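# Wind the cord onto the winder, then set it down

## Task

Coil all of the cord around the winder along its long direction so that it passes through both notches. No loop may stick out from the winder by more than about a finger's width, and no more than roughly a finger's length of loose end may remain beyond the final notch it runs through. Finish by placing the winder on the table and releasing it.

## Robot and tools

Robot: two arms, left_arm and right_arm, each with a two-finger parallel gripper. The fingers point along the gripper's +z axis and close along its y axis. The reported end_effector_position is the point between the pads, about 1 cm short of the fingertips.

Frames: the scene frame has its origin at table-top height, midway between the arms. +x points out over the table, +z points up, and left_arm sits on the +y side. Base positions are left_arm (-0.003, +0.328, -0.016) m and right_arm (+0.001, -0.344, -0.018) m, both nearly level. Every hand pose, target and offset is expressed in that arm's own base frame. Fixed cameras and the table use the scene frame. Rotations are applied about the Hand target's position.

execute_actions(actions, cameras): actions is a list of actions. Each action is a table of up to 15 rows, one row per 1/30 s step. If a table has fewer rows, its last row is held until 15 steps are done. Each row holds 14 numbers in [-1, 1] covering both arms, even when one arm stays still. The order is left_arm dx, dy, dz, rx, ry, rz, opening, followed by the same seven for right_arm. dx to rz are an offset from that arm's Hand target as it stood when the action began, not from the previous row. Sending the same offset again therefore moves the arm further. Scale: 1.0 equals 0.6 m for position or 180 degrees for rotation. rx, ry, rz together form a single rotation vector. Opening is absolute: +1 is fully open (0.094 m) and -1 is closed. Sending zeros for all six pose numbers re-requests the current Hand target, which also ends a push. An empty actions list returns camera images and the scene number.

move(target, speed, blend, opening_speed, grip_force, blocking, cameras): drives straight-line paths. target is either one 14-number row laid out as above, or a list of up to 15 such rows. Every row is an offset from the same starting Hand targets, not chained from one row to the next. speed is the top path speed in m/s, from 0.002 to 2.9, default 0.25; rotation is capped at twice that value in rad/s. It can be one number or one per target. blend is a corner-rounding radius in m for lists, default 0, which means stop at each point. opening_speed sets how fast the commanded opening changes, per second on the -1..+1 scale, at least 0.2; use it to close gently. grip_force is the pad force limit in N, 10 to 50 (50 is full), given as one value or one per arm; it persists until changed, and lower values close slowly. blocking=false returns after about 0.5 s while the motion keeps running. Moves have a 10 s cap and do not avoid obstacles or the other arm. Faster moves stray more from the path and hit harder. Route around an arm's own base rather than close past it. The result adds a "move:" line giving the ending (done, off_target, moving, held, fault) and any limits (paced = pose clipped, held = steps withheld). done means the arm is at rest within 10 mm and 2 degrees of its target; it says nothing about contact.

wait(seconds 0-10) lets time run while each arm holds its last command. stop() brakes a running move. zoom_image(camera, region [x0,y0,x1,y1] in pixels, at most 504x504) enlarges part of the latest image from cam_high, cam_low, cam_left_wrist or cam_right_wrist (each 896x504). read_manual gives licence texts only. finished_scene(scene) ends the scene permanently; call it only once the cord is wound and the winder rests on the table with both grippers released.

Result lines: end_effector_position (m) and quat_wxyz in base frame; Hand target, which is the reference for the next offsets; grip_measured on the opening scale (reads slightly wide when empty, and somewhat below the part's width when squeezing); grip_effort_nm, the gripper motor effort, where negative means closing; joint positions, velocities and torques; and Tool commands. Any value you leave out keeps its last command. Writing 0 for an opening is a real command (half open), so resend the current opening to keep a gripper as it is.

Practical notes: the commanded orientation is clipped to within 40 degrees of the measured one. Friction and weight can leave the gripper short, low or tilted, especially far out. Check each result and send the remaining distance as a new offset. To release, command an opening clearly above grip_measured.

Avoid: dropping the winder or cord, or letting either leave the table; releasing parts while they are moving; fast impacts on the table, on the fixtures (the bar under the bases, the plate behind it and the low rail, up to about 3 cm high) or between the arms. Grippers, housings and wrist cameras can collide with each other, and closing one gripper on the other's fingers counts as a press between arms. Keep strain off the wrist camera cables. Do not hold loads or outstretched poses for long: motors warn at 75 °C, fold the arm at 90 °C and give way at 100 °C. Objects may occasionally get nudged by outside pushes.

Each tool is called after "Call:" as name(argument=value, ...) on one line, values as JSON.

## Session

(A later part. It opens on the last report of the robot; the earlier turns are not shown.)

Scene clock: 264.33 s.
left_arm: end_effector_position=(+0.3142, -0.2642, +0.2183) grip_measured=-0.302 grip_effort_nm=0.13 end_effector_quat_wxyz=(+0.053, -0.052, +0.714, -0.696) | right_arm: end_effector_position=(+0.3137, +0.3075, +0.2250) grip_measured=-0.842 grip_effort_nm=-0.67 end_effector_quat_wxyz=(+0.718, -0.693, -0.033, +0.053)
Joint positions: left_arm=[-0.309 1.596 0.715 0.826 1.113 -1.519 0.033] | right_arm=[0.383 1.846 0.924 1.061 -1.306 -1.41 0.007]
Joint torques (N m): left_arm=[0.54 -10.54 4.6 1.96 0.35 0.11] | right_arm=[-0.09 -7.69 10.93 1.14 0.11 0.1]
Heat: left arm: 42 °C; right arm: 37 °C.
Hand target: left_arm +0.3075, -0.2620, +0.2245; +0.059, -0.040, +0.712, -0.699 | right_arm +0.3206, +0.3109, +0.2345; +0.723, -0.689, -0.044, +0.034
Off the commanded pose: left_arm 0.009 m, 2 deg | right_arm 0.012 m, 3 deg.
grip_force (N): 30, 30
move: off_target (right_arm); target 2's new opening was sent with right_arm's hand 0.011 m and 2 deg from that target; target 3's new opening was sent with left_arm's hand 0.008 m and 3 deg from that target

Call:
move(target=[[0.0067,0,0,0.0544,-0.385,-0.0064,-0.3,0,0,0,-0.043,0.3861,0.0184,-0.97],[0.0067,0,0,0.1088,-0.77,-0.0128,-0.3,0,0,0,-0.0859,0.7721,0.0368,-0.97],[0.0067,0,0,0.1399,-0.99,-0.0164,-0.3,0,0,0,-0.1095,0.9834,0.0469,-0.97]], speed=0.5, blend=[0.02, 0.02, 0], cameras=["cam_left_wrist", "cam_low"])

Scene clock: 270.03 s.
left_arm: end_effector_position=(+0.3133, -0.2635, +0.2190) grip_measured=-0.302 grip_effort_nm=0.13 end_effector_quat_wxyz=(+0.697, +0.713, +0.046, +0.053) | right_arm: end_effector_position=(+0.3167, +0.3087, +0.2291) grip_measured=-0.842 grip_effort_nm=-0.66 end_effector_quat_wxyz=(-0.036, -0.050, +0.692, +0.719)
Joint positions: left_arm=[-0.306 1.596 0.715 0.83 1.123 1.629 0.033] | right_arm=[0.383 1.846 0.945 1.04 -1.306 1.682 0.007]
Joint torques (N m): left_arm=[0.68 -9.09 5.74 1.66 0.28 -0.11] | right_arm=[-0.03 -7.99 9.09 1.44 0.12 0.12]
Heat: left arm: 42 °C; right arm: 38 °C.
Hand target: left_arm +0.3116, -0.2620, +0.2245; +0.699, +0.712, +0.041, +0.059 | right_arm +0.3206, +0.3109, +0.2344; -0.023, -0.054, +0.688, +0.723
Off the commanded pose: left_arm 0.006 m, 1 deg | right_arm 0.007 m, 2 deg.
grip_force (N): 30, 30
move: done
camera_calibration:
cam_left_wrist: T_world_to_cam=[[0.168336, -0.0211262, -0.985503, 0.170538], [0.666846, 0.738715, 0.0980695, -0.0231327], [0.725934, -0.673687, 0.13844, -0.31247], [0, 0, 0, 1]] pos_world=[0.213551, -0.189816, 0.213593]
Images, in order (width x height): cam_low 896x504, cam_left_wrist 896x504.

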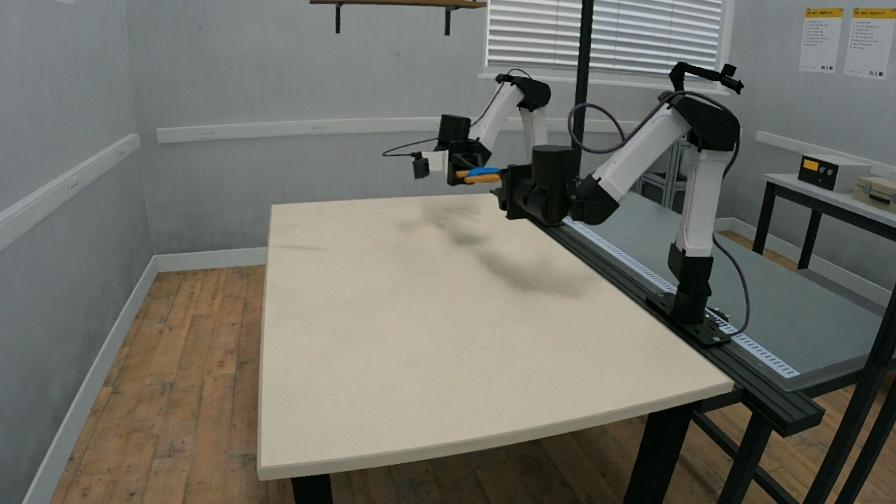

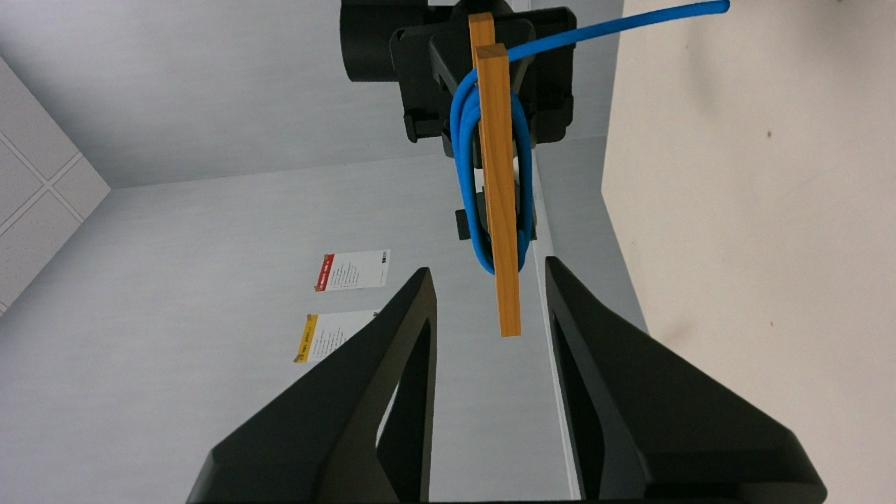

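Call:
execute_actions(actions=[], cameras=["cam_high","cam_low","cam_left_wrist","cam_right_wrist"])

Scene clock: 273.70 s.
left_arm: end_effector_position=(+0.3133, -0.2635, +0.2189) grip_measured=-0.302 grip_effort_nm=0.13 end_effector_quat_wxyz=(+0.697, +0.713, +0.046, +0.053) | right_arm: end_effector_position=(+0.3167, +0.3087, +0.2292) grip_measured=-0.842 grip_effort_nm=-0.66 end_effector_quat_wxyz=(-0.036, -0.050, +0.692, +0.719)
Joint positions: left_arm=[-0.306 1.596 0.715 0.829 1.123 1.629 0.033] | right_arm=[0.383 1.846 0.945 1.04 -1.306 1.683 0.007]
Joint velocities: within noise
Joint torques (N m): left_arm=[0.64 -9.09 5.71 1.65 0.29 -0.11] | right_arm=[-0.02 -7.99 9.1 1.44 0.12 0.12]
Heat: left arm: 42 °C; right arm: 38 °C.
Hand target: left_arm +0.3116, -0.2620, +0.2244; +0.699, +0.712, +0.041, +0.059 | right_arm +0.3206, +0.3109, +0.2344; -0.023, -0.054, +0.688, +0.723
Tool commands: left_gripper/opening=-0.3 right_gripper/opening=-0.97
Off the commanded pose: left_arm 0.006 m, 1 deg | right_arm 0.007 m, 2 deg.
grip_force (N): 30, 30
camera_calibration:
cam_left_wrist: T_world_to_cam=[[0.168331, -0.020987, -0.985507, 0.170567], [0.666837, 0.738709, 0.0981687, -0.0231532], [0.725943, -0.673698, 0.138342, -0.312453], [0, 0, 0, 1]] pos_world=[0.213551, -0.189816, 0.213593]
cam_right_wrist: T_world_to_cam=[[-0.125813, 0.0657346, -0.989874, 0.258219], [-0.676477, -0.735527, 0.0371357, 0.446584], [-0.725638, 0.674299, 0.137006, 0.112327], [0, 0, 0, 1]] pos_world=[0.416099, 0.235759, 0.22363]

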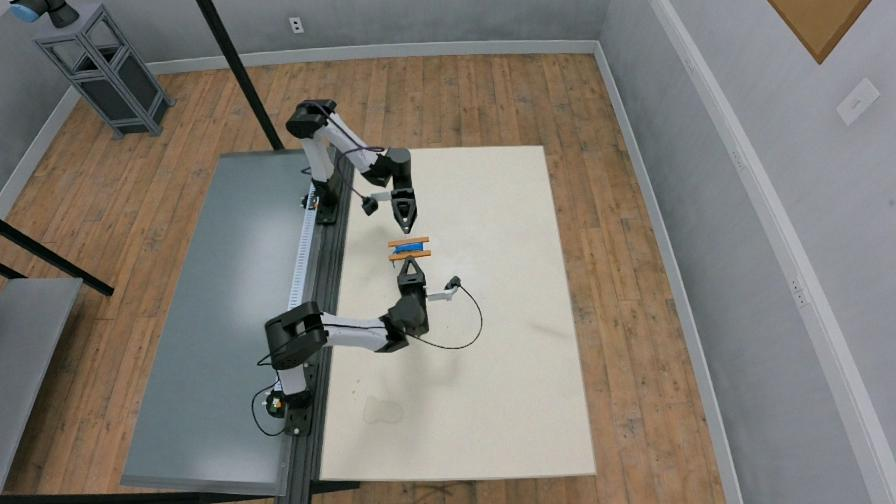

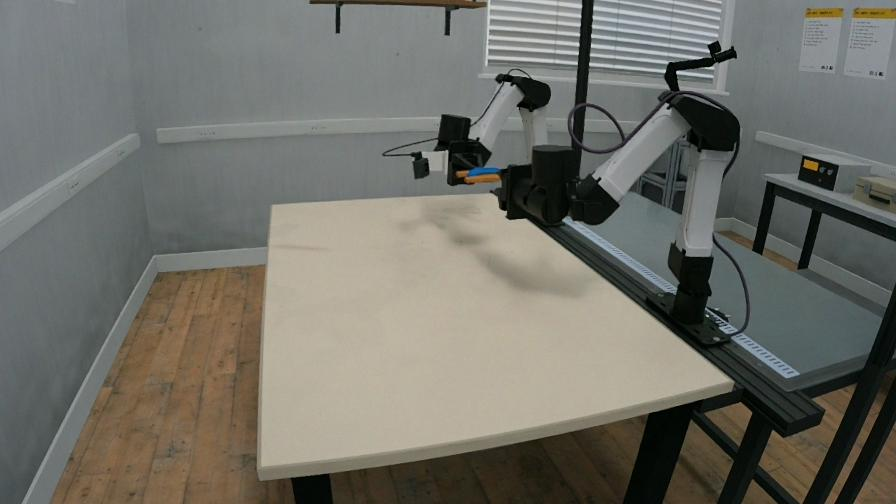

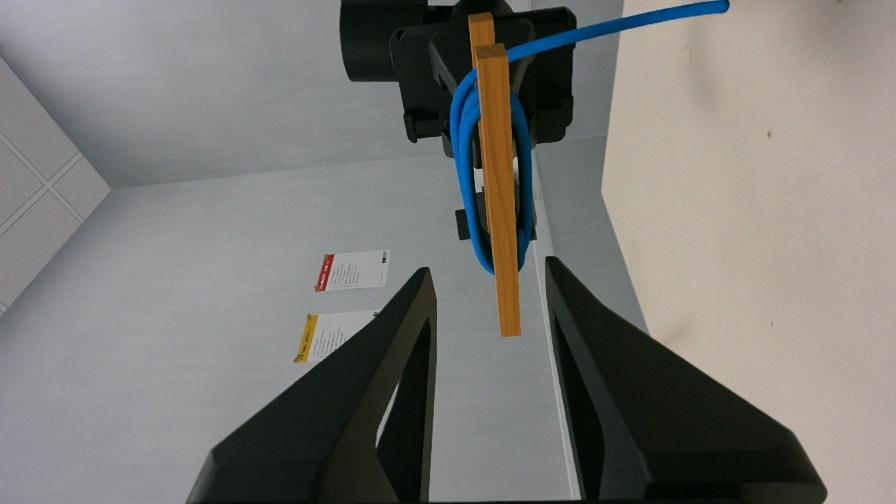

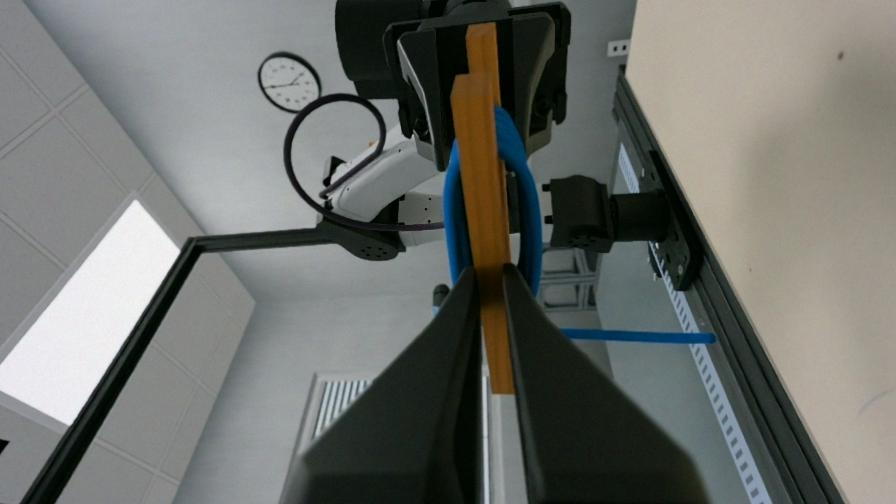

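Call:
move(target=[[0,0.0167,0,-0.0471,0.3302,0.0057,-0.3, 0,0,0,0,0,0,-0.97],[0,0.0167,0,-0.1413,0.9905,0.0172,-0.3, 0,0,-0.08,0,0,0,-0.97],[0.0297,0.1435,-0.0642,0.11,-0.679,-0.7168,-0.3, 0,0,-0.1607,0,0,0,-0.97],[0.0297,0.1435,-0.0642,0.11,-0.679,-0.7168,-0.3, -0.076,0.2202,-0.1507,-0.0016,0.0127,0.0005,-0.97]], speed=[0.5,0.5,0.5,0.25], blend=[0.02,0.02,0.02,0], cameras=["cam_left_wrist"])

Scene clock: 299.10 s.
left_arm: end_effector_position=(+0.3254, -0.1729, +0.1828) grip_measured=-0.301 grip_effort_nm=0.13 end_effector_quat_wxyz=(+0.026, -0.074, +0.997, -0.009) | right_arm: end_effector_position=(+0.2632, +0.4396, +0.1363) grip_measured=-0.842 grip_effort_nm=-0.66 end_effector_quat_wxyz=(-0.058, -0.038, +0.696, +0.715)
Joint positions: left_arm=[-0.494 1.931 1.971 -1.558 -0.013 -0.642 0.033] | right_arm=[0.75 2.172 0.991 1.231 -0.954 1.638 0.007]
Joint torques (N m): left_arm=[-0.24 -9.2 7.91 0.46 0.03 -0.12] | right_arm=[-1.07 -9.36 10.02 1.47 0.09 -0.04]
Heat: left arm: 43 °C; right arm: 38 °C.
Hand target: left_arm +0.3294, -0.1760, +0.1860; +0.002, -0.074, +0.997, +0.012 | right_arm +0.2749, +0.4431, +0.1439; -0.038, -0.040, +0.689, +0.723
Off the commanded pose: left_arm 0.006 m, 4 deg | right_arm 0.014 m, 3 deg.
joint sent to its limit (left arm) — joint 4 (wrist pitch), lower limit. The joint targets are off in orientation, not in position.
grip_force (N): 30, 30
move: off_target (left_arm, right_arm)
camera_calibration:
cam_left_wrist: T_world_to_cam=[[-0.00225652, -0.998597, -0.0529091, -0.149209], [-0.800373, -0.0299155, 0.598755, 0.158422], [-0.599498, 0.0436981, -0.799183, 0.471417], [0, 0, 0, 1]] pos_world=[0.409074, -0.164861, 0.273998]
Images, in order (width x height): cam_left_wrist 896x504.

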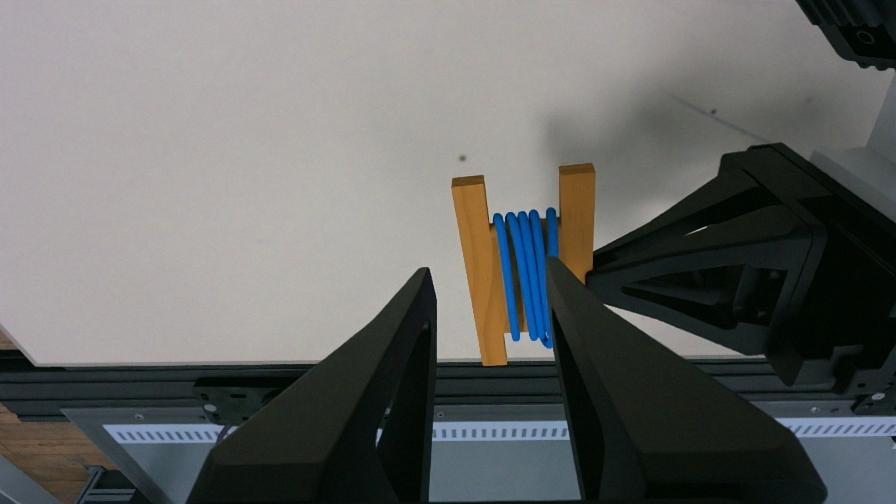

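Call:
move(target=[-0.0157,0.0117,-0.0567,0,0,0,-0.3, 0,0,0,0,0,0,-0.97], cameras=["cam_left_wrist"])

Scene clock: 302.00 s.
left_arm: end_effector_position=(+0.3188, -0.1693, +0.1585) grip_measured=-0.301 grip_effort_nm=0.12 end_effector_quat_wxyz=(+0.003, -0.074, +0.997, +0.006) | right_arm: end_effector_position=(+0.2633, +0.4396, +0.1362) grip_measured=-0.842 grip_effort_nm=-0.66 end_effector_quat_wxyz=(-0.057, -0.038, +0.696, +0.715)
Joint positions: left_arm=[-0.494 1.931 1.874 -1.514 -0.013 -0.642 0.033] | right_arm=[0.75 2.172 0.991 1.231 -0.954 1.637 0.007]
Joint torques (N m): left_arm=[0.16 -9.68 4.42 0.5 0.03 -0.1] | right_arm=[-1.07 -9.36 10.02 1.46 0.1 -0.03]
Heat: left arm: 44 °C; right arm: 38 °C.
Hand target: left_arm +0.3200, -0.1690, +0.1520; +0.002, -0.074, +0.997, +0.012 | right_arm +0.2749, +0.4431, +0.1439; -0.037, -0.040, +0.689, +0.723
Off the commanded pose: left_arm 0.007 m, 1 deg | right_arm 0.014 m, 3 deg.
grip_force (N): 30, 30
move: off_target (right_arm)
camera_calibration:
cam_left_wrist: T_world_to_cam=[[-0.00529065, -0.996927, -0.0781599, -0.141651], [-0.771669, -0.0456411, 0.634385, 0.150248], [-0.636003, 0.0636699, -0.769056, 0.458221], [0, 0, 0, 1]] pos_world=[0.406623, -0.163533, 0.246011]
Images, in order (width x height): cam_left_wrist 896x504.

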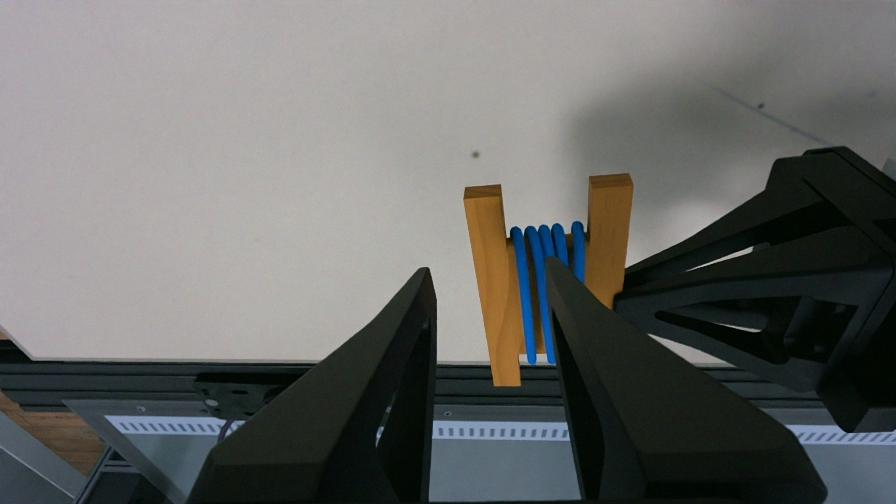

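Call:
move(target=[-0.001,0.0065,-0.0725,0,0,0,-0.45, 0,0,0,0,0,0,-0.97], speed=0.2, cameras=["cam_left_wrist"])

Scene clock: 304.87 s.
left_arm: end_effector_position=(+0.3187, -0.1675, +0.1080) grip_measured=-0.448 grip_effort_nm=-0.04 end_effector_quat_wxyz=(-0.005, -0.075, +0.997, +0.011) | right_arm: end_effector_position=(+0.2634, +0.4396, +0.1358) grip_measured=-0.842 grip_effort_nm=-0.67 end_effector_quat_wxyz=(-0.058, -0.037, +0.696, +0.714)
Joint positions: left_arm=[-0.491 1.931 1.672 -1.333 -0.014 -0.642 0.026] | right_arm=[0.75 2.172 0.991 1.228 -0.953 1.637 0.007]
Joint torques (N m): left_arm=[0.55 -11.97 4.4 0.48 0.04 -0.01] | right_arm=[-1.07 -9.39 10.03 1.48 0.09 -0.03]
Heat: left arm: 44 °C; right arm: 39 °C.
Hand target: left_arm +0.3193, -0.1651, +0.1085; +0.002, -0.074, +0.997, +0.012 | right_arm +0.2749, +0.4431, +0.1439; -0.038, -0.040, +0.689, +0.723
Off the commanded pose: left_arm 0.003 m, 1 deg | right_arm 0.015 m, 3 deg.
grip_force (N): 30, 30
move: off_target (right_arm)
camera_calibration:
cam_left_wrist: T_world_to_cam=[[-0.00303808, -0.996077, -0.0884401, -0.143297], [-0.760081, -0.0551706, 0.647482, 0.175603], [-0.649821, 0.0691887, -0.756932, 0.423142], [0, 0, 0, 1]] pos_world=[0.408004, -0.162323, 0.193917]
Images, in order (width x height): cam_left_wrist 896x504.

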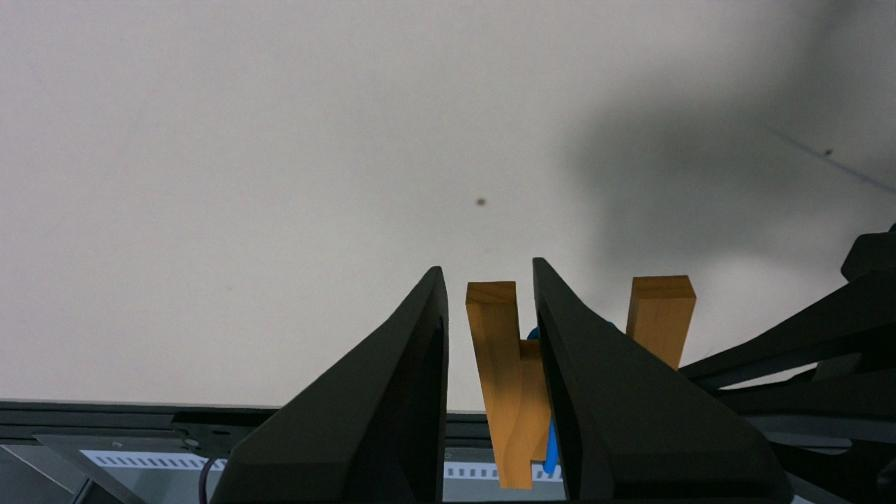

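Call:
move(target=[[-0.0033,0,0.02,0,0,0,-0.45, 0,0,0,0,0,0,-0.97],[-0.0033,0,0.02,0,0,0,-0.97, 0,0,0,0,0,0,-0.97],[-0.0033,0,0.02,0,0,0,-0.97, -0.019,-0.005,-0.01,0,0,0,-0.3],[-0.0033,0,0.02,0,0,0,-0.97, -0.0032,-0.1206,-0.0133,0,0,0,-0.3]], speed=0.25, cameras=["cam_left_wrist","cam_right_wrist"])

Scene clock: 310.87 s.
left_arm: end_effector_position=(+0.3136, -0.1644, +0.1082) grip_measured=-0.728 grip_effort_nm=-0.62 end_effector_quat_wxyz=(-0.015, -0.076, +0.997, +0.018) | right_arm: end_effector_position=(+0.2764, +0.3744, +0.1188) grip_measured=-0.301 grip_effort_nm=0.08 end_effector_quat_wxyz=(-0.048, -0.023, +0.699, +0.713)
Joint positions: left_arm=[-0.49 1.931 1.672 -1.357 -0.014 -0.642 0.013] | right_arm=[0.601 2.149 0.824 1.371 -1.069 1.646 0.033]
Joint torques (N m): left_arm=[0.34 -12.85 7.32 0.24 0.04 -0.03] | right_arm=[-0.76 -12.93 4.52 1.61 -0.22 0.11]
Heat: left arm: 47 °C; right arm: 40 °C.
Hand target: left_arm +0.3173, -0.1651, +0.1205; +0.002, -0.074, +0.997, +0.012 | right_arm +0.2730, +0.3708, +0.1360; -0.037, -0.040, +0.689, +0.723
Off the commanded pose: left_arm 0.013 m, 2 deg | right_arm 0.018 m, 3 deg.
grip_force (N): 30, 30
move: off_target (left_arm, right_arm); target 2's new opening was sent with left_arm's hand 0.013 m and 2 deg from that target
camera_calibration:
cam_left_wrist: T_world_to_cam=[[-0.00422969, -0.99498, -0.0999843, -0.138375], [-0.746267, -0.0634133, 0.662619, 0.164551], [-0.665633, 0.0774177, -0.742253, 0.42451], [0, 0, 0, 1]] pos_world=[0.404781, -0.160111, 0.192224]
cam_right_wrist: T_world_to_cam=[[-0.17861, 0.0489232, -0.982703, 0.159585], [-0.687411, -0.720788, 0.0890554, 0.463073], [-0.703963, 0.691427, 0.16237, 0.0384362], [0, 0, 0, 1]] pos_world=[0.373883, 0.299394, 0.109345]
Images, in order (width x height): cam_left_wrist 896x504, cam_right_wrist 896x504.

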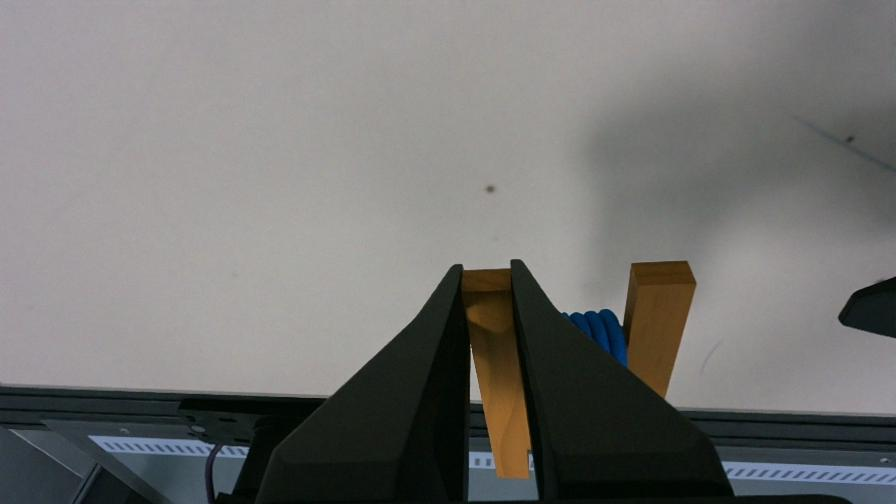

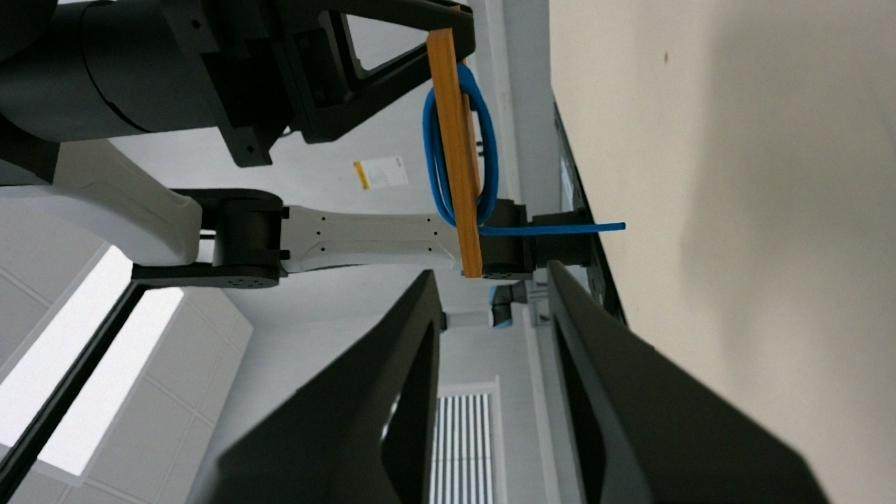

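Call:
move(target=[[0,0,-0.0592,0,0,0,-0.97, 0,0,0,0,0,0,-0.3],[0.0867,0.0125,-0.1208,0,0,0,-0.97, 0,0,0,0,0,0,-0.3]], speed=[0.15,0.1], blend=[0.02,0], cameras=["cam_right_wrist"])

Scene clock: 315.30 s.
left_arm: end_effector_position=(+0.3582, -0.1539, +0.0453) grip_measured=-0.728 grip_effort_nm=-0.62 end_effector_quat_wxyz=(-0.012, -0.077, +0.997, +0.016) | right_arm: end_effector_position=(+0.2763, +0.3744, +0.1189) grip_measured=-0.301 grip_effort_nm=0.08 end_effector_quat_wxyz=(-0.048, -0.023, +0.699, +0.713)
Joint positions: left_arm=[-0.413 2.093 1.657 -1.172 -0.017 -0.568 0.013] | right_arm=[0.601 2.149 0.824 1.371 -1.07 1.646 0.033]
Joint torques (N m): left_arm=[0.36 -10.67 8.35 0.43 0.08 -0.01] | right_arm=[-0.76 -12.93 4.51 1.62 -0.22 0.12]
Heat: left arm: 48 °C; right arm: 41 °C.
Hand target: left_arm +0.3694, -0.1575, +0.0479; +0.002, -0.074, +0.997, +0.012 | right_arm +0.2730, +0.3708, +0.1360; -0.038, -0.040, +0.689, +0.723
Off the commanded pose: left_arm 0.012 m, 2 deg | right_arm 0.018 m, 3 deg.
grip_force (N): 30, 30
move: off_target (left_arm, right_arm); blend cut to 0.0177 m at target 1
camera_calibration:
cam_right_wrist: T_world_to_cam=[[-0.179053, 0.04899, -0.982619, 0.159704], [-0.687088, -0.721072, 0.0892514, 0.462947], [-0.704167, 0.691126, 0.162771, 0.0384883], [0, 0, 0, 1]] pos_world=[0.373783, 0.299394, 0.109345]
Images, in order (width x height): cam_right_wrist 896x504.

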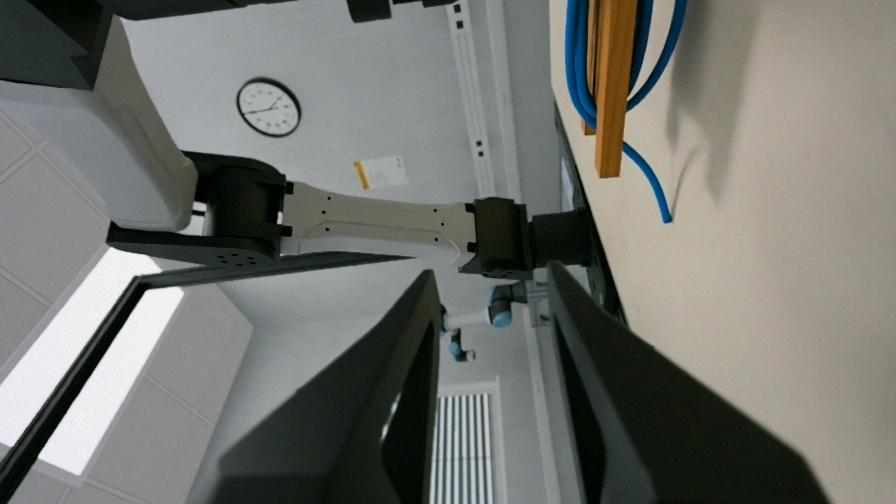

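Call:
move(target=[0.02,0.0028,-0.0182,0,0,0,-0.97, 0.0833,0,-0.0333,0,0,0,-0.3], speed=0.1, cameras=["cam_right_wrist"])

Scene clock: 318.13 s.
left_arm: end_effector_position=(+0.3697, -0.1531, +0.0351) grip_measured=-0.728 grip_effort_nm=-0.62 end_effector_quat_wxyz=(-0.012, -0.076, +0.997, +0.016) | right_arm: end_effector_position=(+0.3167, +0.3710, +0.1114) grip_measured=-0.301 grip_effort_nm=0.08 end_effector_quat_wxyz=(-0.042, -0.032, +0.693, +0.719)
Joint positions: left_arm=[-0.4 2.141 1.69 -1.156 -0.017 -0.552 0.013] | right_arm=[0.534 2.263 0.979 1.371 -1.14 1.663 0.033]
Joint torques (N m): left_arm=[0.53 -10.95 8.32 0.43 0.07 0] | right_arm=[-1.29 -9.29 8.79 1.4 -0.21 0.13]
Heat: left arm: 48 °C; right arm: 42 °C.
Hand target: left_arm +0.3814, -0.1559, +0.0370; +0.002, -0.074, +0.997, +0.012 | right_arm +0.3230, +0.3707, +0.1160; -0.038, -0.040, +0.689, +0.723
Off the commanded pose: left_arm 0.012 m, 2 deg | right_arm 0.008 m, 1 deg.
grip_force (N): 30, 30
move: off_target (left_arm)
camera_calibration:
cam_right_wrist: T_world_to_cam=[[-0.159648, 0.0639829, -0.985098, 0.14835], [-0.685905, -0.724864, 0.0640791, 0.49274], [-0.709962, 0.685914, 0.159609, 0.0746509], [0, 0, 0, 1]] pos_world=[0.414656, 0.296473, 0.10265]
Images, in order (width x height): cam_right_wrist 896x504.

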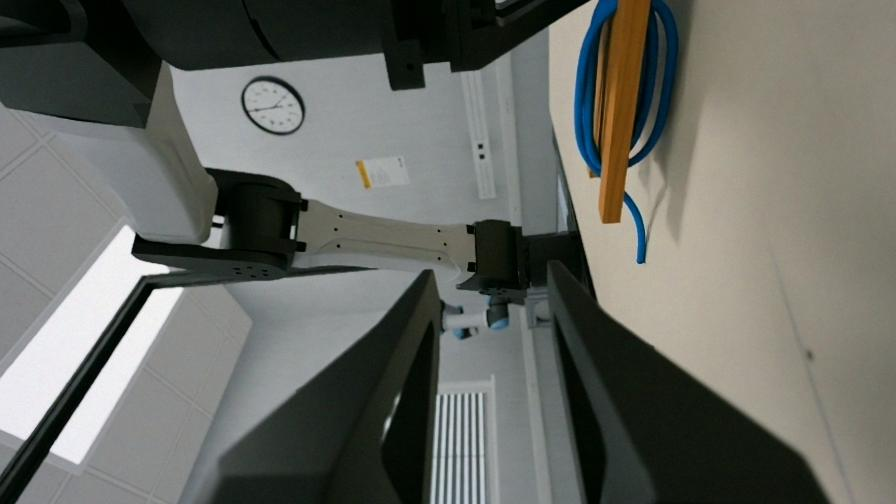

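Call:
move(target=[0.0133,0.0019,-0.0117,0,0,0,-0.97, 0,0,0,0,0,0,-0.3], speed=0.05, cameras=["cam_right_wrist"])

Scene clock: 319.93 s.
left_arm: end_effector_position=(+0.3777, -0.1520, +0.0284) grip_measured=-0.728 grip_effort_nm=-0.62 end_effector_quat_wxyz=(-0.012, -0.076, +0.997, +0.016) | right_arm: end_effector_position=(+0.3165, +0.3710, +0.1114) grip_measured=-0.301 grip_effort_nm=0.08 end_effector_quat_wxyz=(-0.043, -0.032, +0.694, +0.718)
Joint positions: left_arm=[-0.39 2.174 1.716 -1.148 -0.017 -0.543 0.013] | right_arm=[0.534 2.263 0.979 1.371 -1.14 1.663 0.033]
Joint torques (N m): left_arm=[0.49 -11.25 8.38 0.45 0.07 0.01] | right_arm=[-1.29 -9.28 8.79 1.41 -0.2 0.12]
Heat: left arm: 48 °C; right arm: 42 °C.
Hand target: left_arm +0.3893, -0.1547, +0.0300; +0.002, -0.074, +0.997, +0.012 | right_arm +0.3230, +0.3707, +0.1160; -0.038, -0.040, +0.689, +0.723
Off the commanded pose: left_arm 0.012 m, 2 deg | right_arm 0.008 m, 1 deg.
grip_force (N): 30, 30
move: off_target (left_arm)
camera_calibration:
cam_right_wrist: T_world_to_cam=[[-0.160398, 0.0637109, -0.984994, 0.14861], [-0.685314, -0.72537, 0.0646795, 0.492593], [-0.710364, 0.685405, 0.16001, 0.0748041], [0, 0, 0, 1]] pos_world=[0.414556, 0.296573, 0.10255]
Images, in order (width x height): cam_right_wrist 896x504.

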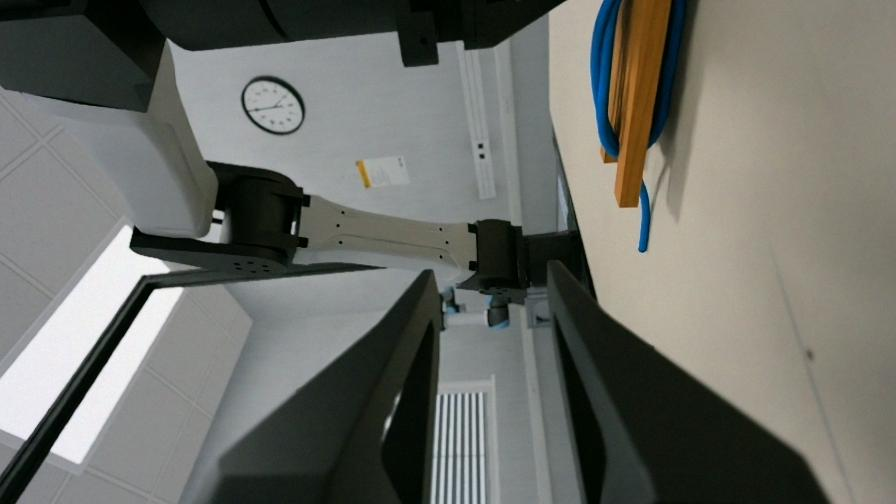

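Call:
move(target=[[0,0,0,0,0,0,-0.5, 0,0,0,0,0,0,-0.3],[0.005,0,0.07,0,0,0,-0.5, 0,0,0,0,0,0,-0.3],[0.005,0,0.2,0,0,0,-0.5, 0,0,0,0,0,0,-0.3]], speed=[0.1,0.08,0.25], blend=[0,0.02,0], opening_speed=0.5, cameras=["cam_left_wrist","cam_right_wrist"])

Scene clock: 323.57 s.
left_arm: end_effector_position=(+0.3897, -0.1558, +0.1451) grip_measured=-0.502 grip_effort_nm=0.13 end_effector_quat_wxyz=(+0.014, -0.076, +0.997, +0.003) | right_arm: end_effector_position=(+0.3165, +0.3710, +0.1114) grip_measured=-0.301 grip_effort_nm=0.08 end_effector_quat_wxyz=(-0.043, -0.032, +0.694, +0.718)
Joint positions: left_arm=[-0.387 2.174 2.183 -1.558 -0.017 -0.539 0.023] | right_arm=[0.534 2.263 0.979 1.371 -1.14 1.663 0.033]
Joint torques (N m): left_arm=[0.51 -12.88 6.98 0.39 0.08 0.01] | right_arm=[-1.29 -9.29 8.77 1.41 -0.2 0.12]
Heat: left arm: 48 °C; right arm: 41 °C.
Hand target: left_arm +0.3923, -0.1547, +0.1500; +0.002, -0.074, +0.997, +0.012 | right_arm +0.3230, +0.3707, +0.1160; -0.038, -0.040, +0.689, +0.723
Off the commanded pose: left_arm 0.006 m, 2 deg | right_arm 0.008 m, 1 deg.
joint sent to its limit (left arm) — joint 4 (wrist pitch), lower limit. The joint targets still meet the commanded pose.
grip_force (N): 30, 30
move: done
camera_calibration:
cam_left_wrist: T_world_to_cam=[[0.000897336, -0.99727, -0.0738407, -0.131958], [-0.784446, -0.0464978, 0.618452, 0.221352], [-0.620197, 0.0573691, -0.782346, 0.486925], [0, 0, 0, 1]] pos_world=[0.475746, -0.149239, 0.234304]
cam_right_wrist: T_world_to_cam=[[-0.160398, 0.0637109, -0.984994, 0.14861], [-0.685314, -0.72537, 0.0646795, 0.492593], [-0.710364, 0.685405, 0.16001, 0.0748041], [0, 0, 0, 1]] pos_world=[0.414556, 0.296573, 0.10255]
Images, in order (width x height): cam_left_wrist 896x504, cam_right_wrist 896x504.

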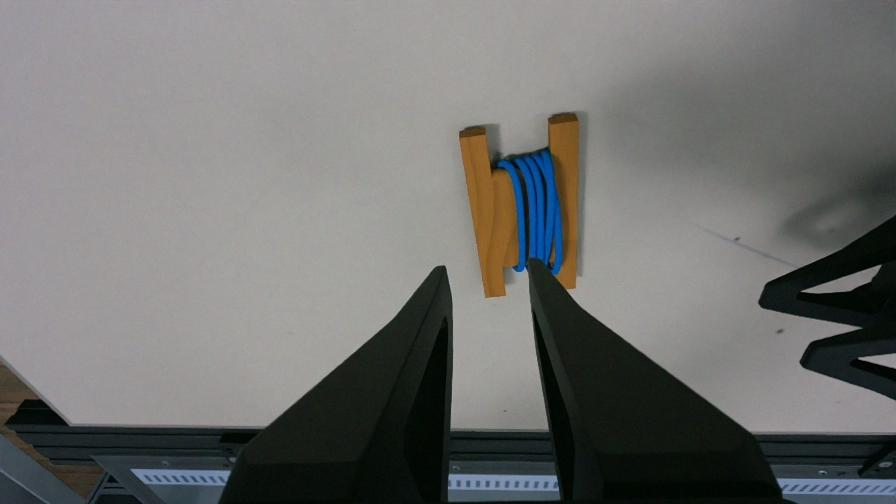

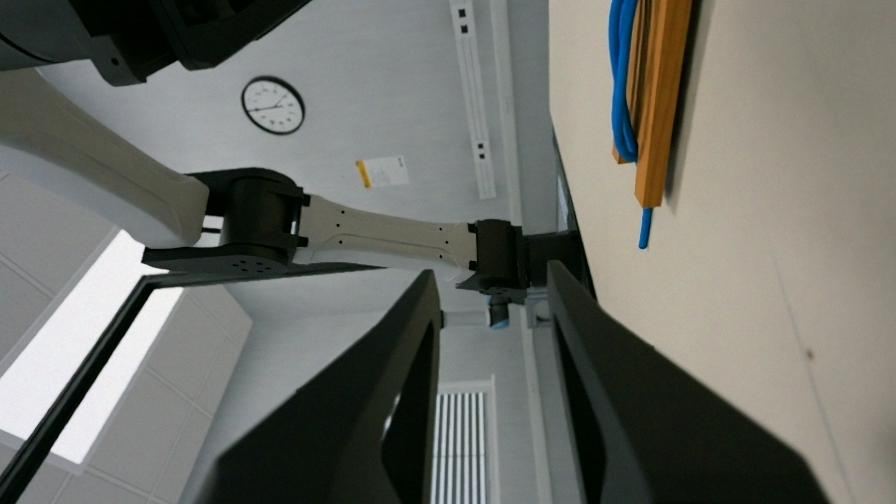

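Call:
move(target=[0,0.12,0,0,0,0,-0.5, 0,0,0,0,0,0,-0.3], speed=0.25, cameras=["cam_left_wrist"])

Call:
zoom_image(camera="cam_left_wrist", region=[560, 100, 784, 352])

Scene clock: 325.60 s.
left_arm: end_effector_position=(+0.3986, -0.0809, +0.1355) grip_measured=-0.502 grip_effort_nm=0.13 end_effector_quat_wxyz=(-0.010, -0.081, +0.997, +0.015) | right_arm: end_effector_position=(+0.3165, +0.3710, +0.1114) grip_measured=-0.301 grip_effort_nm=0.08 end_effector_quat_wxyz=(-0.043, -0.032, +0.694, +0.718)
Joint positions: left_arm=[-0.21 2.159 2.119 -1.559 -0.023 -0.373 0.023] | right_arm=[0.534 2.263 0.979 1.371 -1.14 1.663 0.033]
Joint torques (N m): left_arm=[-0.35 -17.35 4.36 0.31 0.13 0.01] | right_arm=[-1.29 -9.28 8.79 1.41 -0.2 0.11]
Heat: left arm: 48 °C; right arm: 41 °C.
Hand target: left_arm +0.3925, -0.0827, +0.1500; +0.002, -0.074, +0.997, +0.012 | right_arm +0.3230, +0.3707, +0.1160; -0.038, -0.040, +0.689, +0.723
Off the commanded pose: left_arm 0.016 m, 2 deg | right_arm 0.008 m, 1 deg.
joint sent to its limit (left arm) — joint 4 (wrist pitch), lower limit. The joint targets still meet the commanded pose.
grip_force (N): 30, 30
move: off_target (left_arm)
camera_calibration:
cam_left_wrist: T_world_to_cam=[[0.00816023, -0.99549, -0.0945125, -0.0579198], [-0.752685, -0.0683394, 0.654824, 0.218307], [-0.65833, 0.0657946, -0.749848, 0.492162], [0, 0, 0, 1]] pos_world=[0.488794, -0.0751213, 0.22062]
Images, in order (width x height): cam_left_wrist 896x504.

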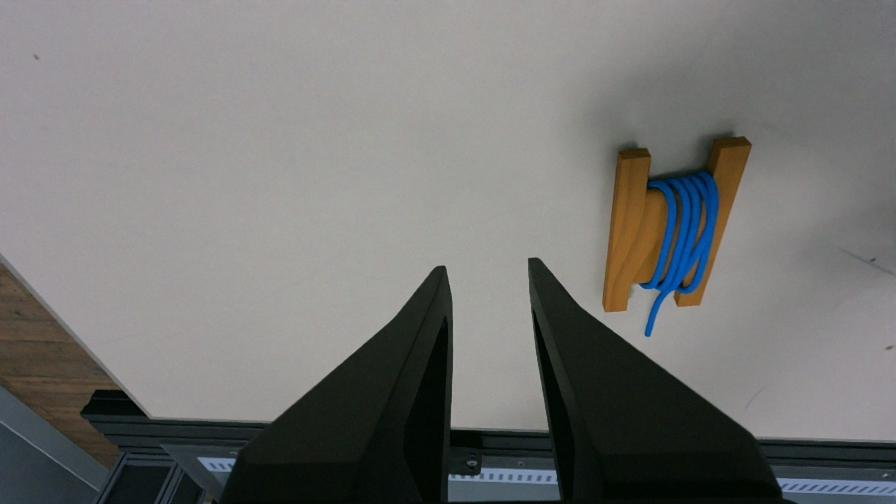

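Scaled by 2.000 from the camera's 896x504 image, which has a finer 1280x720 frame.

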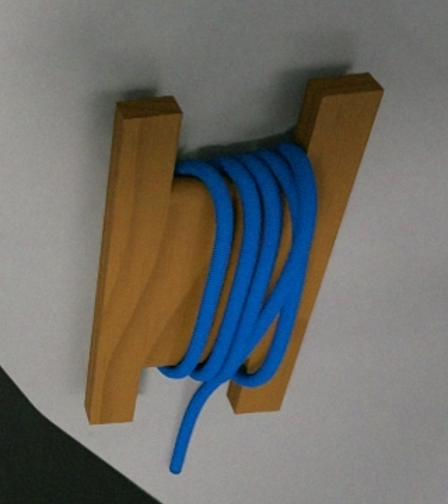

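Call:
move(target=[0,0.05,0,0,0,0,-0.5, -0.1,0,-0.03,0,0,0,-0.3], speed=0.25, cameras=["cam_right_wrist"])

Call:
zoom_image(camera="cam_right_wrist", region=[500, 0, 724, 200])

Scene clock: 330.63 s.
left_arm: end_effector_position=(+0.3949, -0.0516, +0.1358) grip_measured=-0.502 grip_effort_nm=0.13 end_effector_quat_wxyz=(-0.018, -0.080, +0.997, +0.016) | right_arm: end_effector_position=(+0.2604, +0.3724, +0.0837) grip_measured=-0.301 grip_effort_nm=0.08 end_effector_quat_wxyz=(-0.067, -0.028, +0.702, +0.709)
Joint positions: left_arm=[-0.14 2.133 2.079 -1.559 -0.023 -0.3 0.023] | right_arm=[0.614 2.262 0.794 1.497 -1.091 1.65 0.033]
Joint torques (N m): left_arm=[-0.08 -17.24 4.29 0.39 0.13 0.02] | right_arm=[-0.55 -11.26 3.55 1.9 0.13 0.03]
Heat: left arm: 50 °C; right arm: 40 °C.
Hand target: left_arm +0.3924, -0.0527, +0.1500; +0.002, -0.074, +0.997, +0.012 | right_arm +0.2631, +0.3707, +0.0980; -0.037, -0.040, +0.689, +0.723
Off the commanded pose: left_arm 0.014 m, 2 deg | right_arm 0.015 m, 4 deg.
grip_force (N): 30, 30
move: off_target (left_arm, right_arm)
camera_calibration:
cam_right_wrist: T_world_to_cam=[[-0.198144, 0.0312759, -0.979674, 0.133637], [-0.65983, -0.743361, 0.109722, 0.453206], [-0.724819, 0.668159, 0.167929, 0.047939], [0, 0, 0, 1]] pos_world=[0.360266, 0.300685, 0.0731439]
Images, in order (width x height): cam_right_wrist 896x504.

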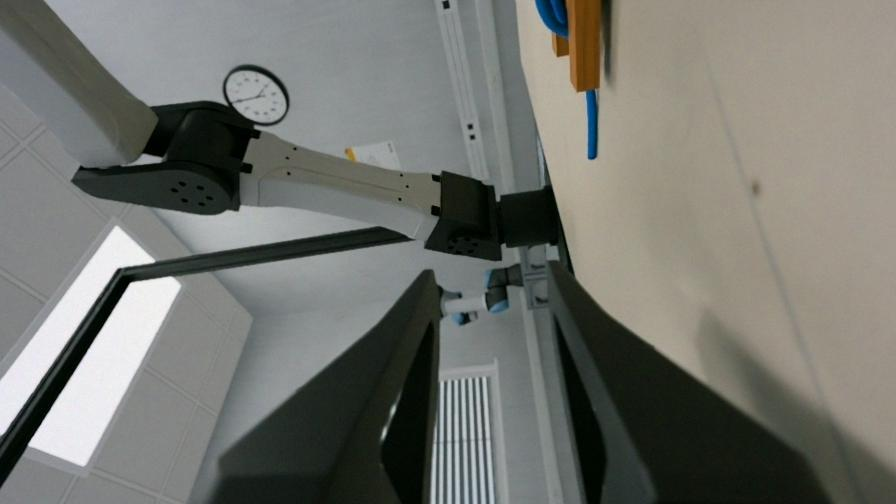

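Scaled by 2.250 from the camera's 896x504 image, which has a finer 1280x720 frame.

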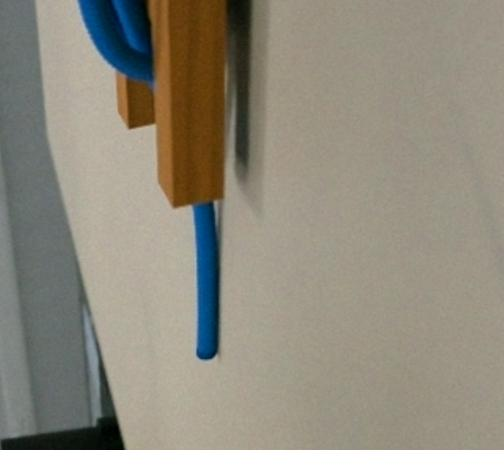

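Call:
move(target=[0,0,0,0,0,0,-0.5, 0,-0.1,0.1,0,0,0,-0.3], speed=0.2, cameras=["cam_left_wrist"])

Scene clock: 334.13 s.
left_arm: end_effector_position=(+0.3949, -0.0516, +0.1358) grip_measured=-0.502 grip_effort_nm=0.13 end_effector_quat_wxyz=(-0.018, -0.079, +0.997, +0.016) | right_arm: end_effector_position=(+0.2660, +0.3144, +0.1505) grip_measured=-0.301 grip_effort_nm=0.08 end_effector_quat_wxyz=(-0.039, -0.033, +0.691, +0.721)
Joint positions: left_arm=[-0.14 2.133 2.079 -1.559 -0.023 -0.299 0.023] | right_arm=[0.462 1.976 0.659 1.439 -1.208 1.691 0.033]
Joint torques (N m): left_arm=[-0.02 -17.2 4.26 0.41 0.14 0] | right_arm=[-1.05 -10.73 4.63 1.27 -0.17 0.11]
Heat: left arm: 53 °C; right arm: 41 °C.
Hand target: left_arm +0.3924, -0.0527, +0.1500; +0.002, -0.074, +0.997, +0.012 | right_arm +0.2631, +0.3107, +0.1580; -0.037, -0.040, +0.689, +0.723
Off the commanded pose: left_arm 0.014 m, 2 deg | right_arm 0.009 m, 1 deg.
grip_force (N): 30, 30
move: off_target (left_arm)
camera_calibration:
cam_left_wrist: T_world_to_cam=[[0.00250071, -0.995493, -0.0947997, -0.026426], [-0.742413, -0.0653586, 0.666747, 0.211843], [-0.669938, 0.0687132, -0.73923, 0.491292], [0, 0, 0, 1]] pos_world=[0.486477, -0.0462193, 0.219426]
Images, in order (width x height): cam_left_wrist 896x504.

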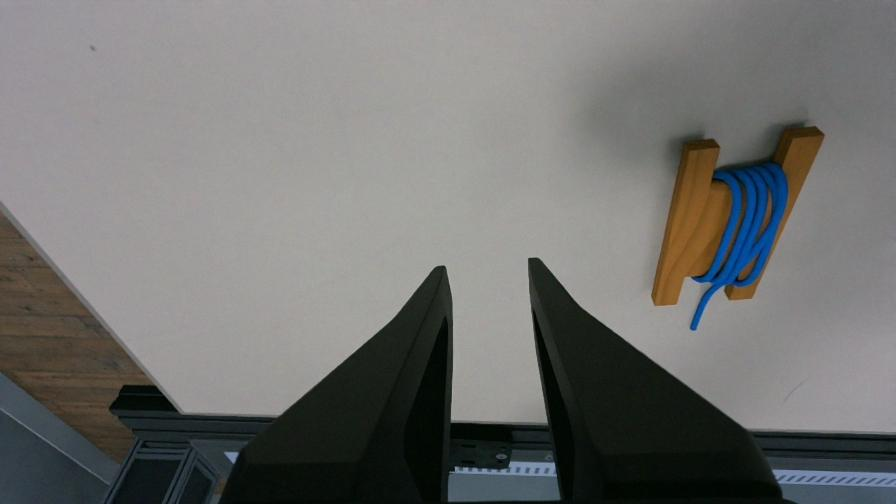

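Call:
finished_scene(scene=2)

The scene is finished: the task was done.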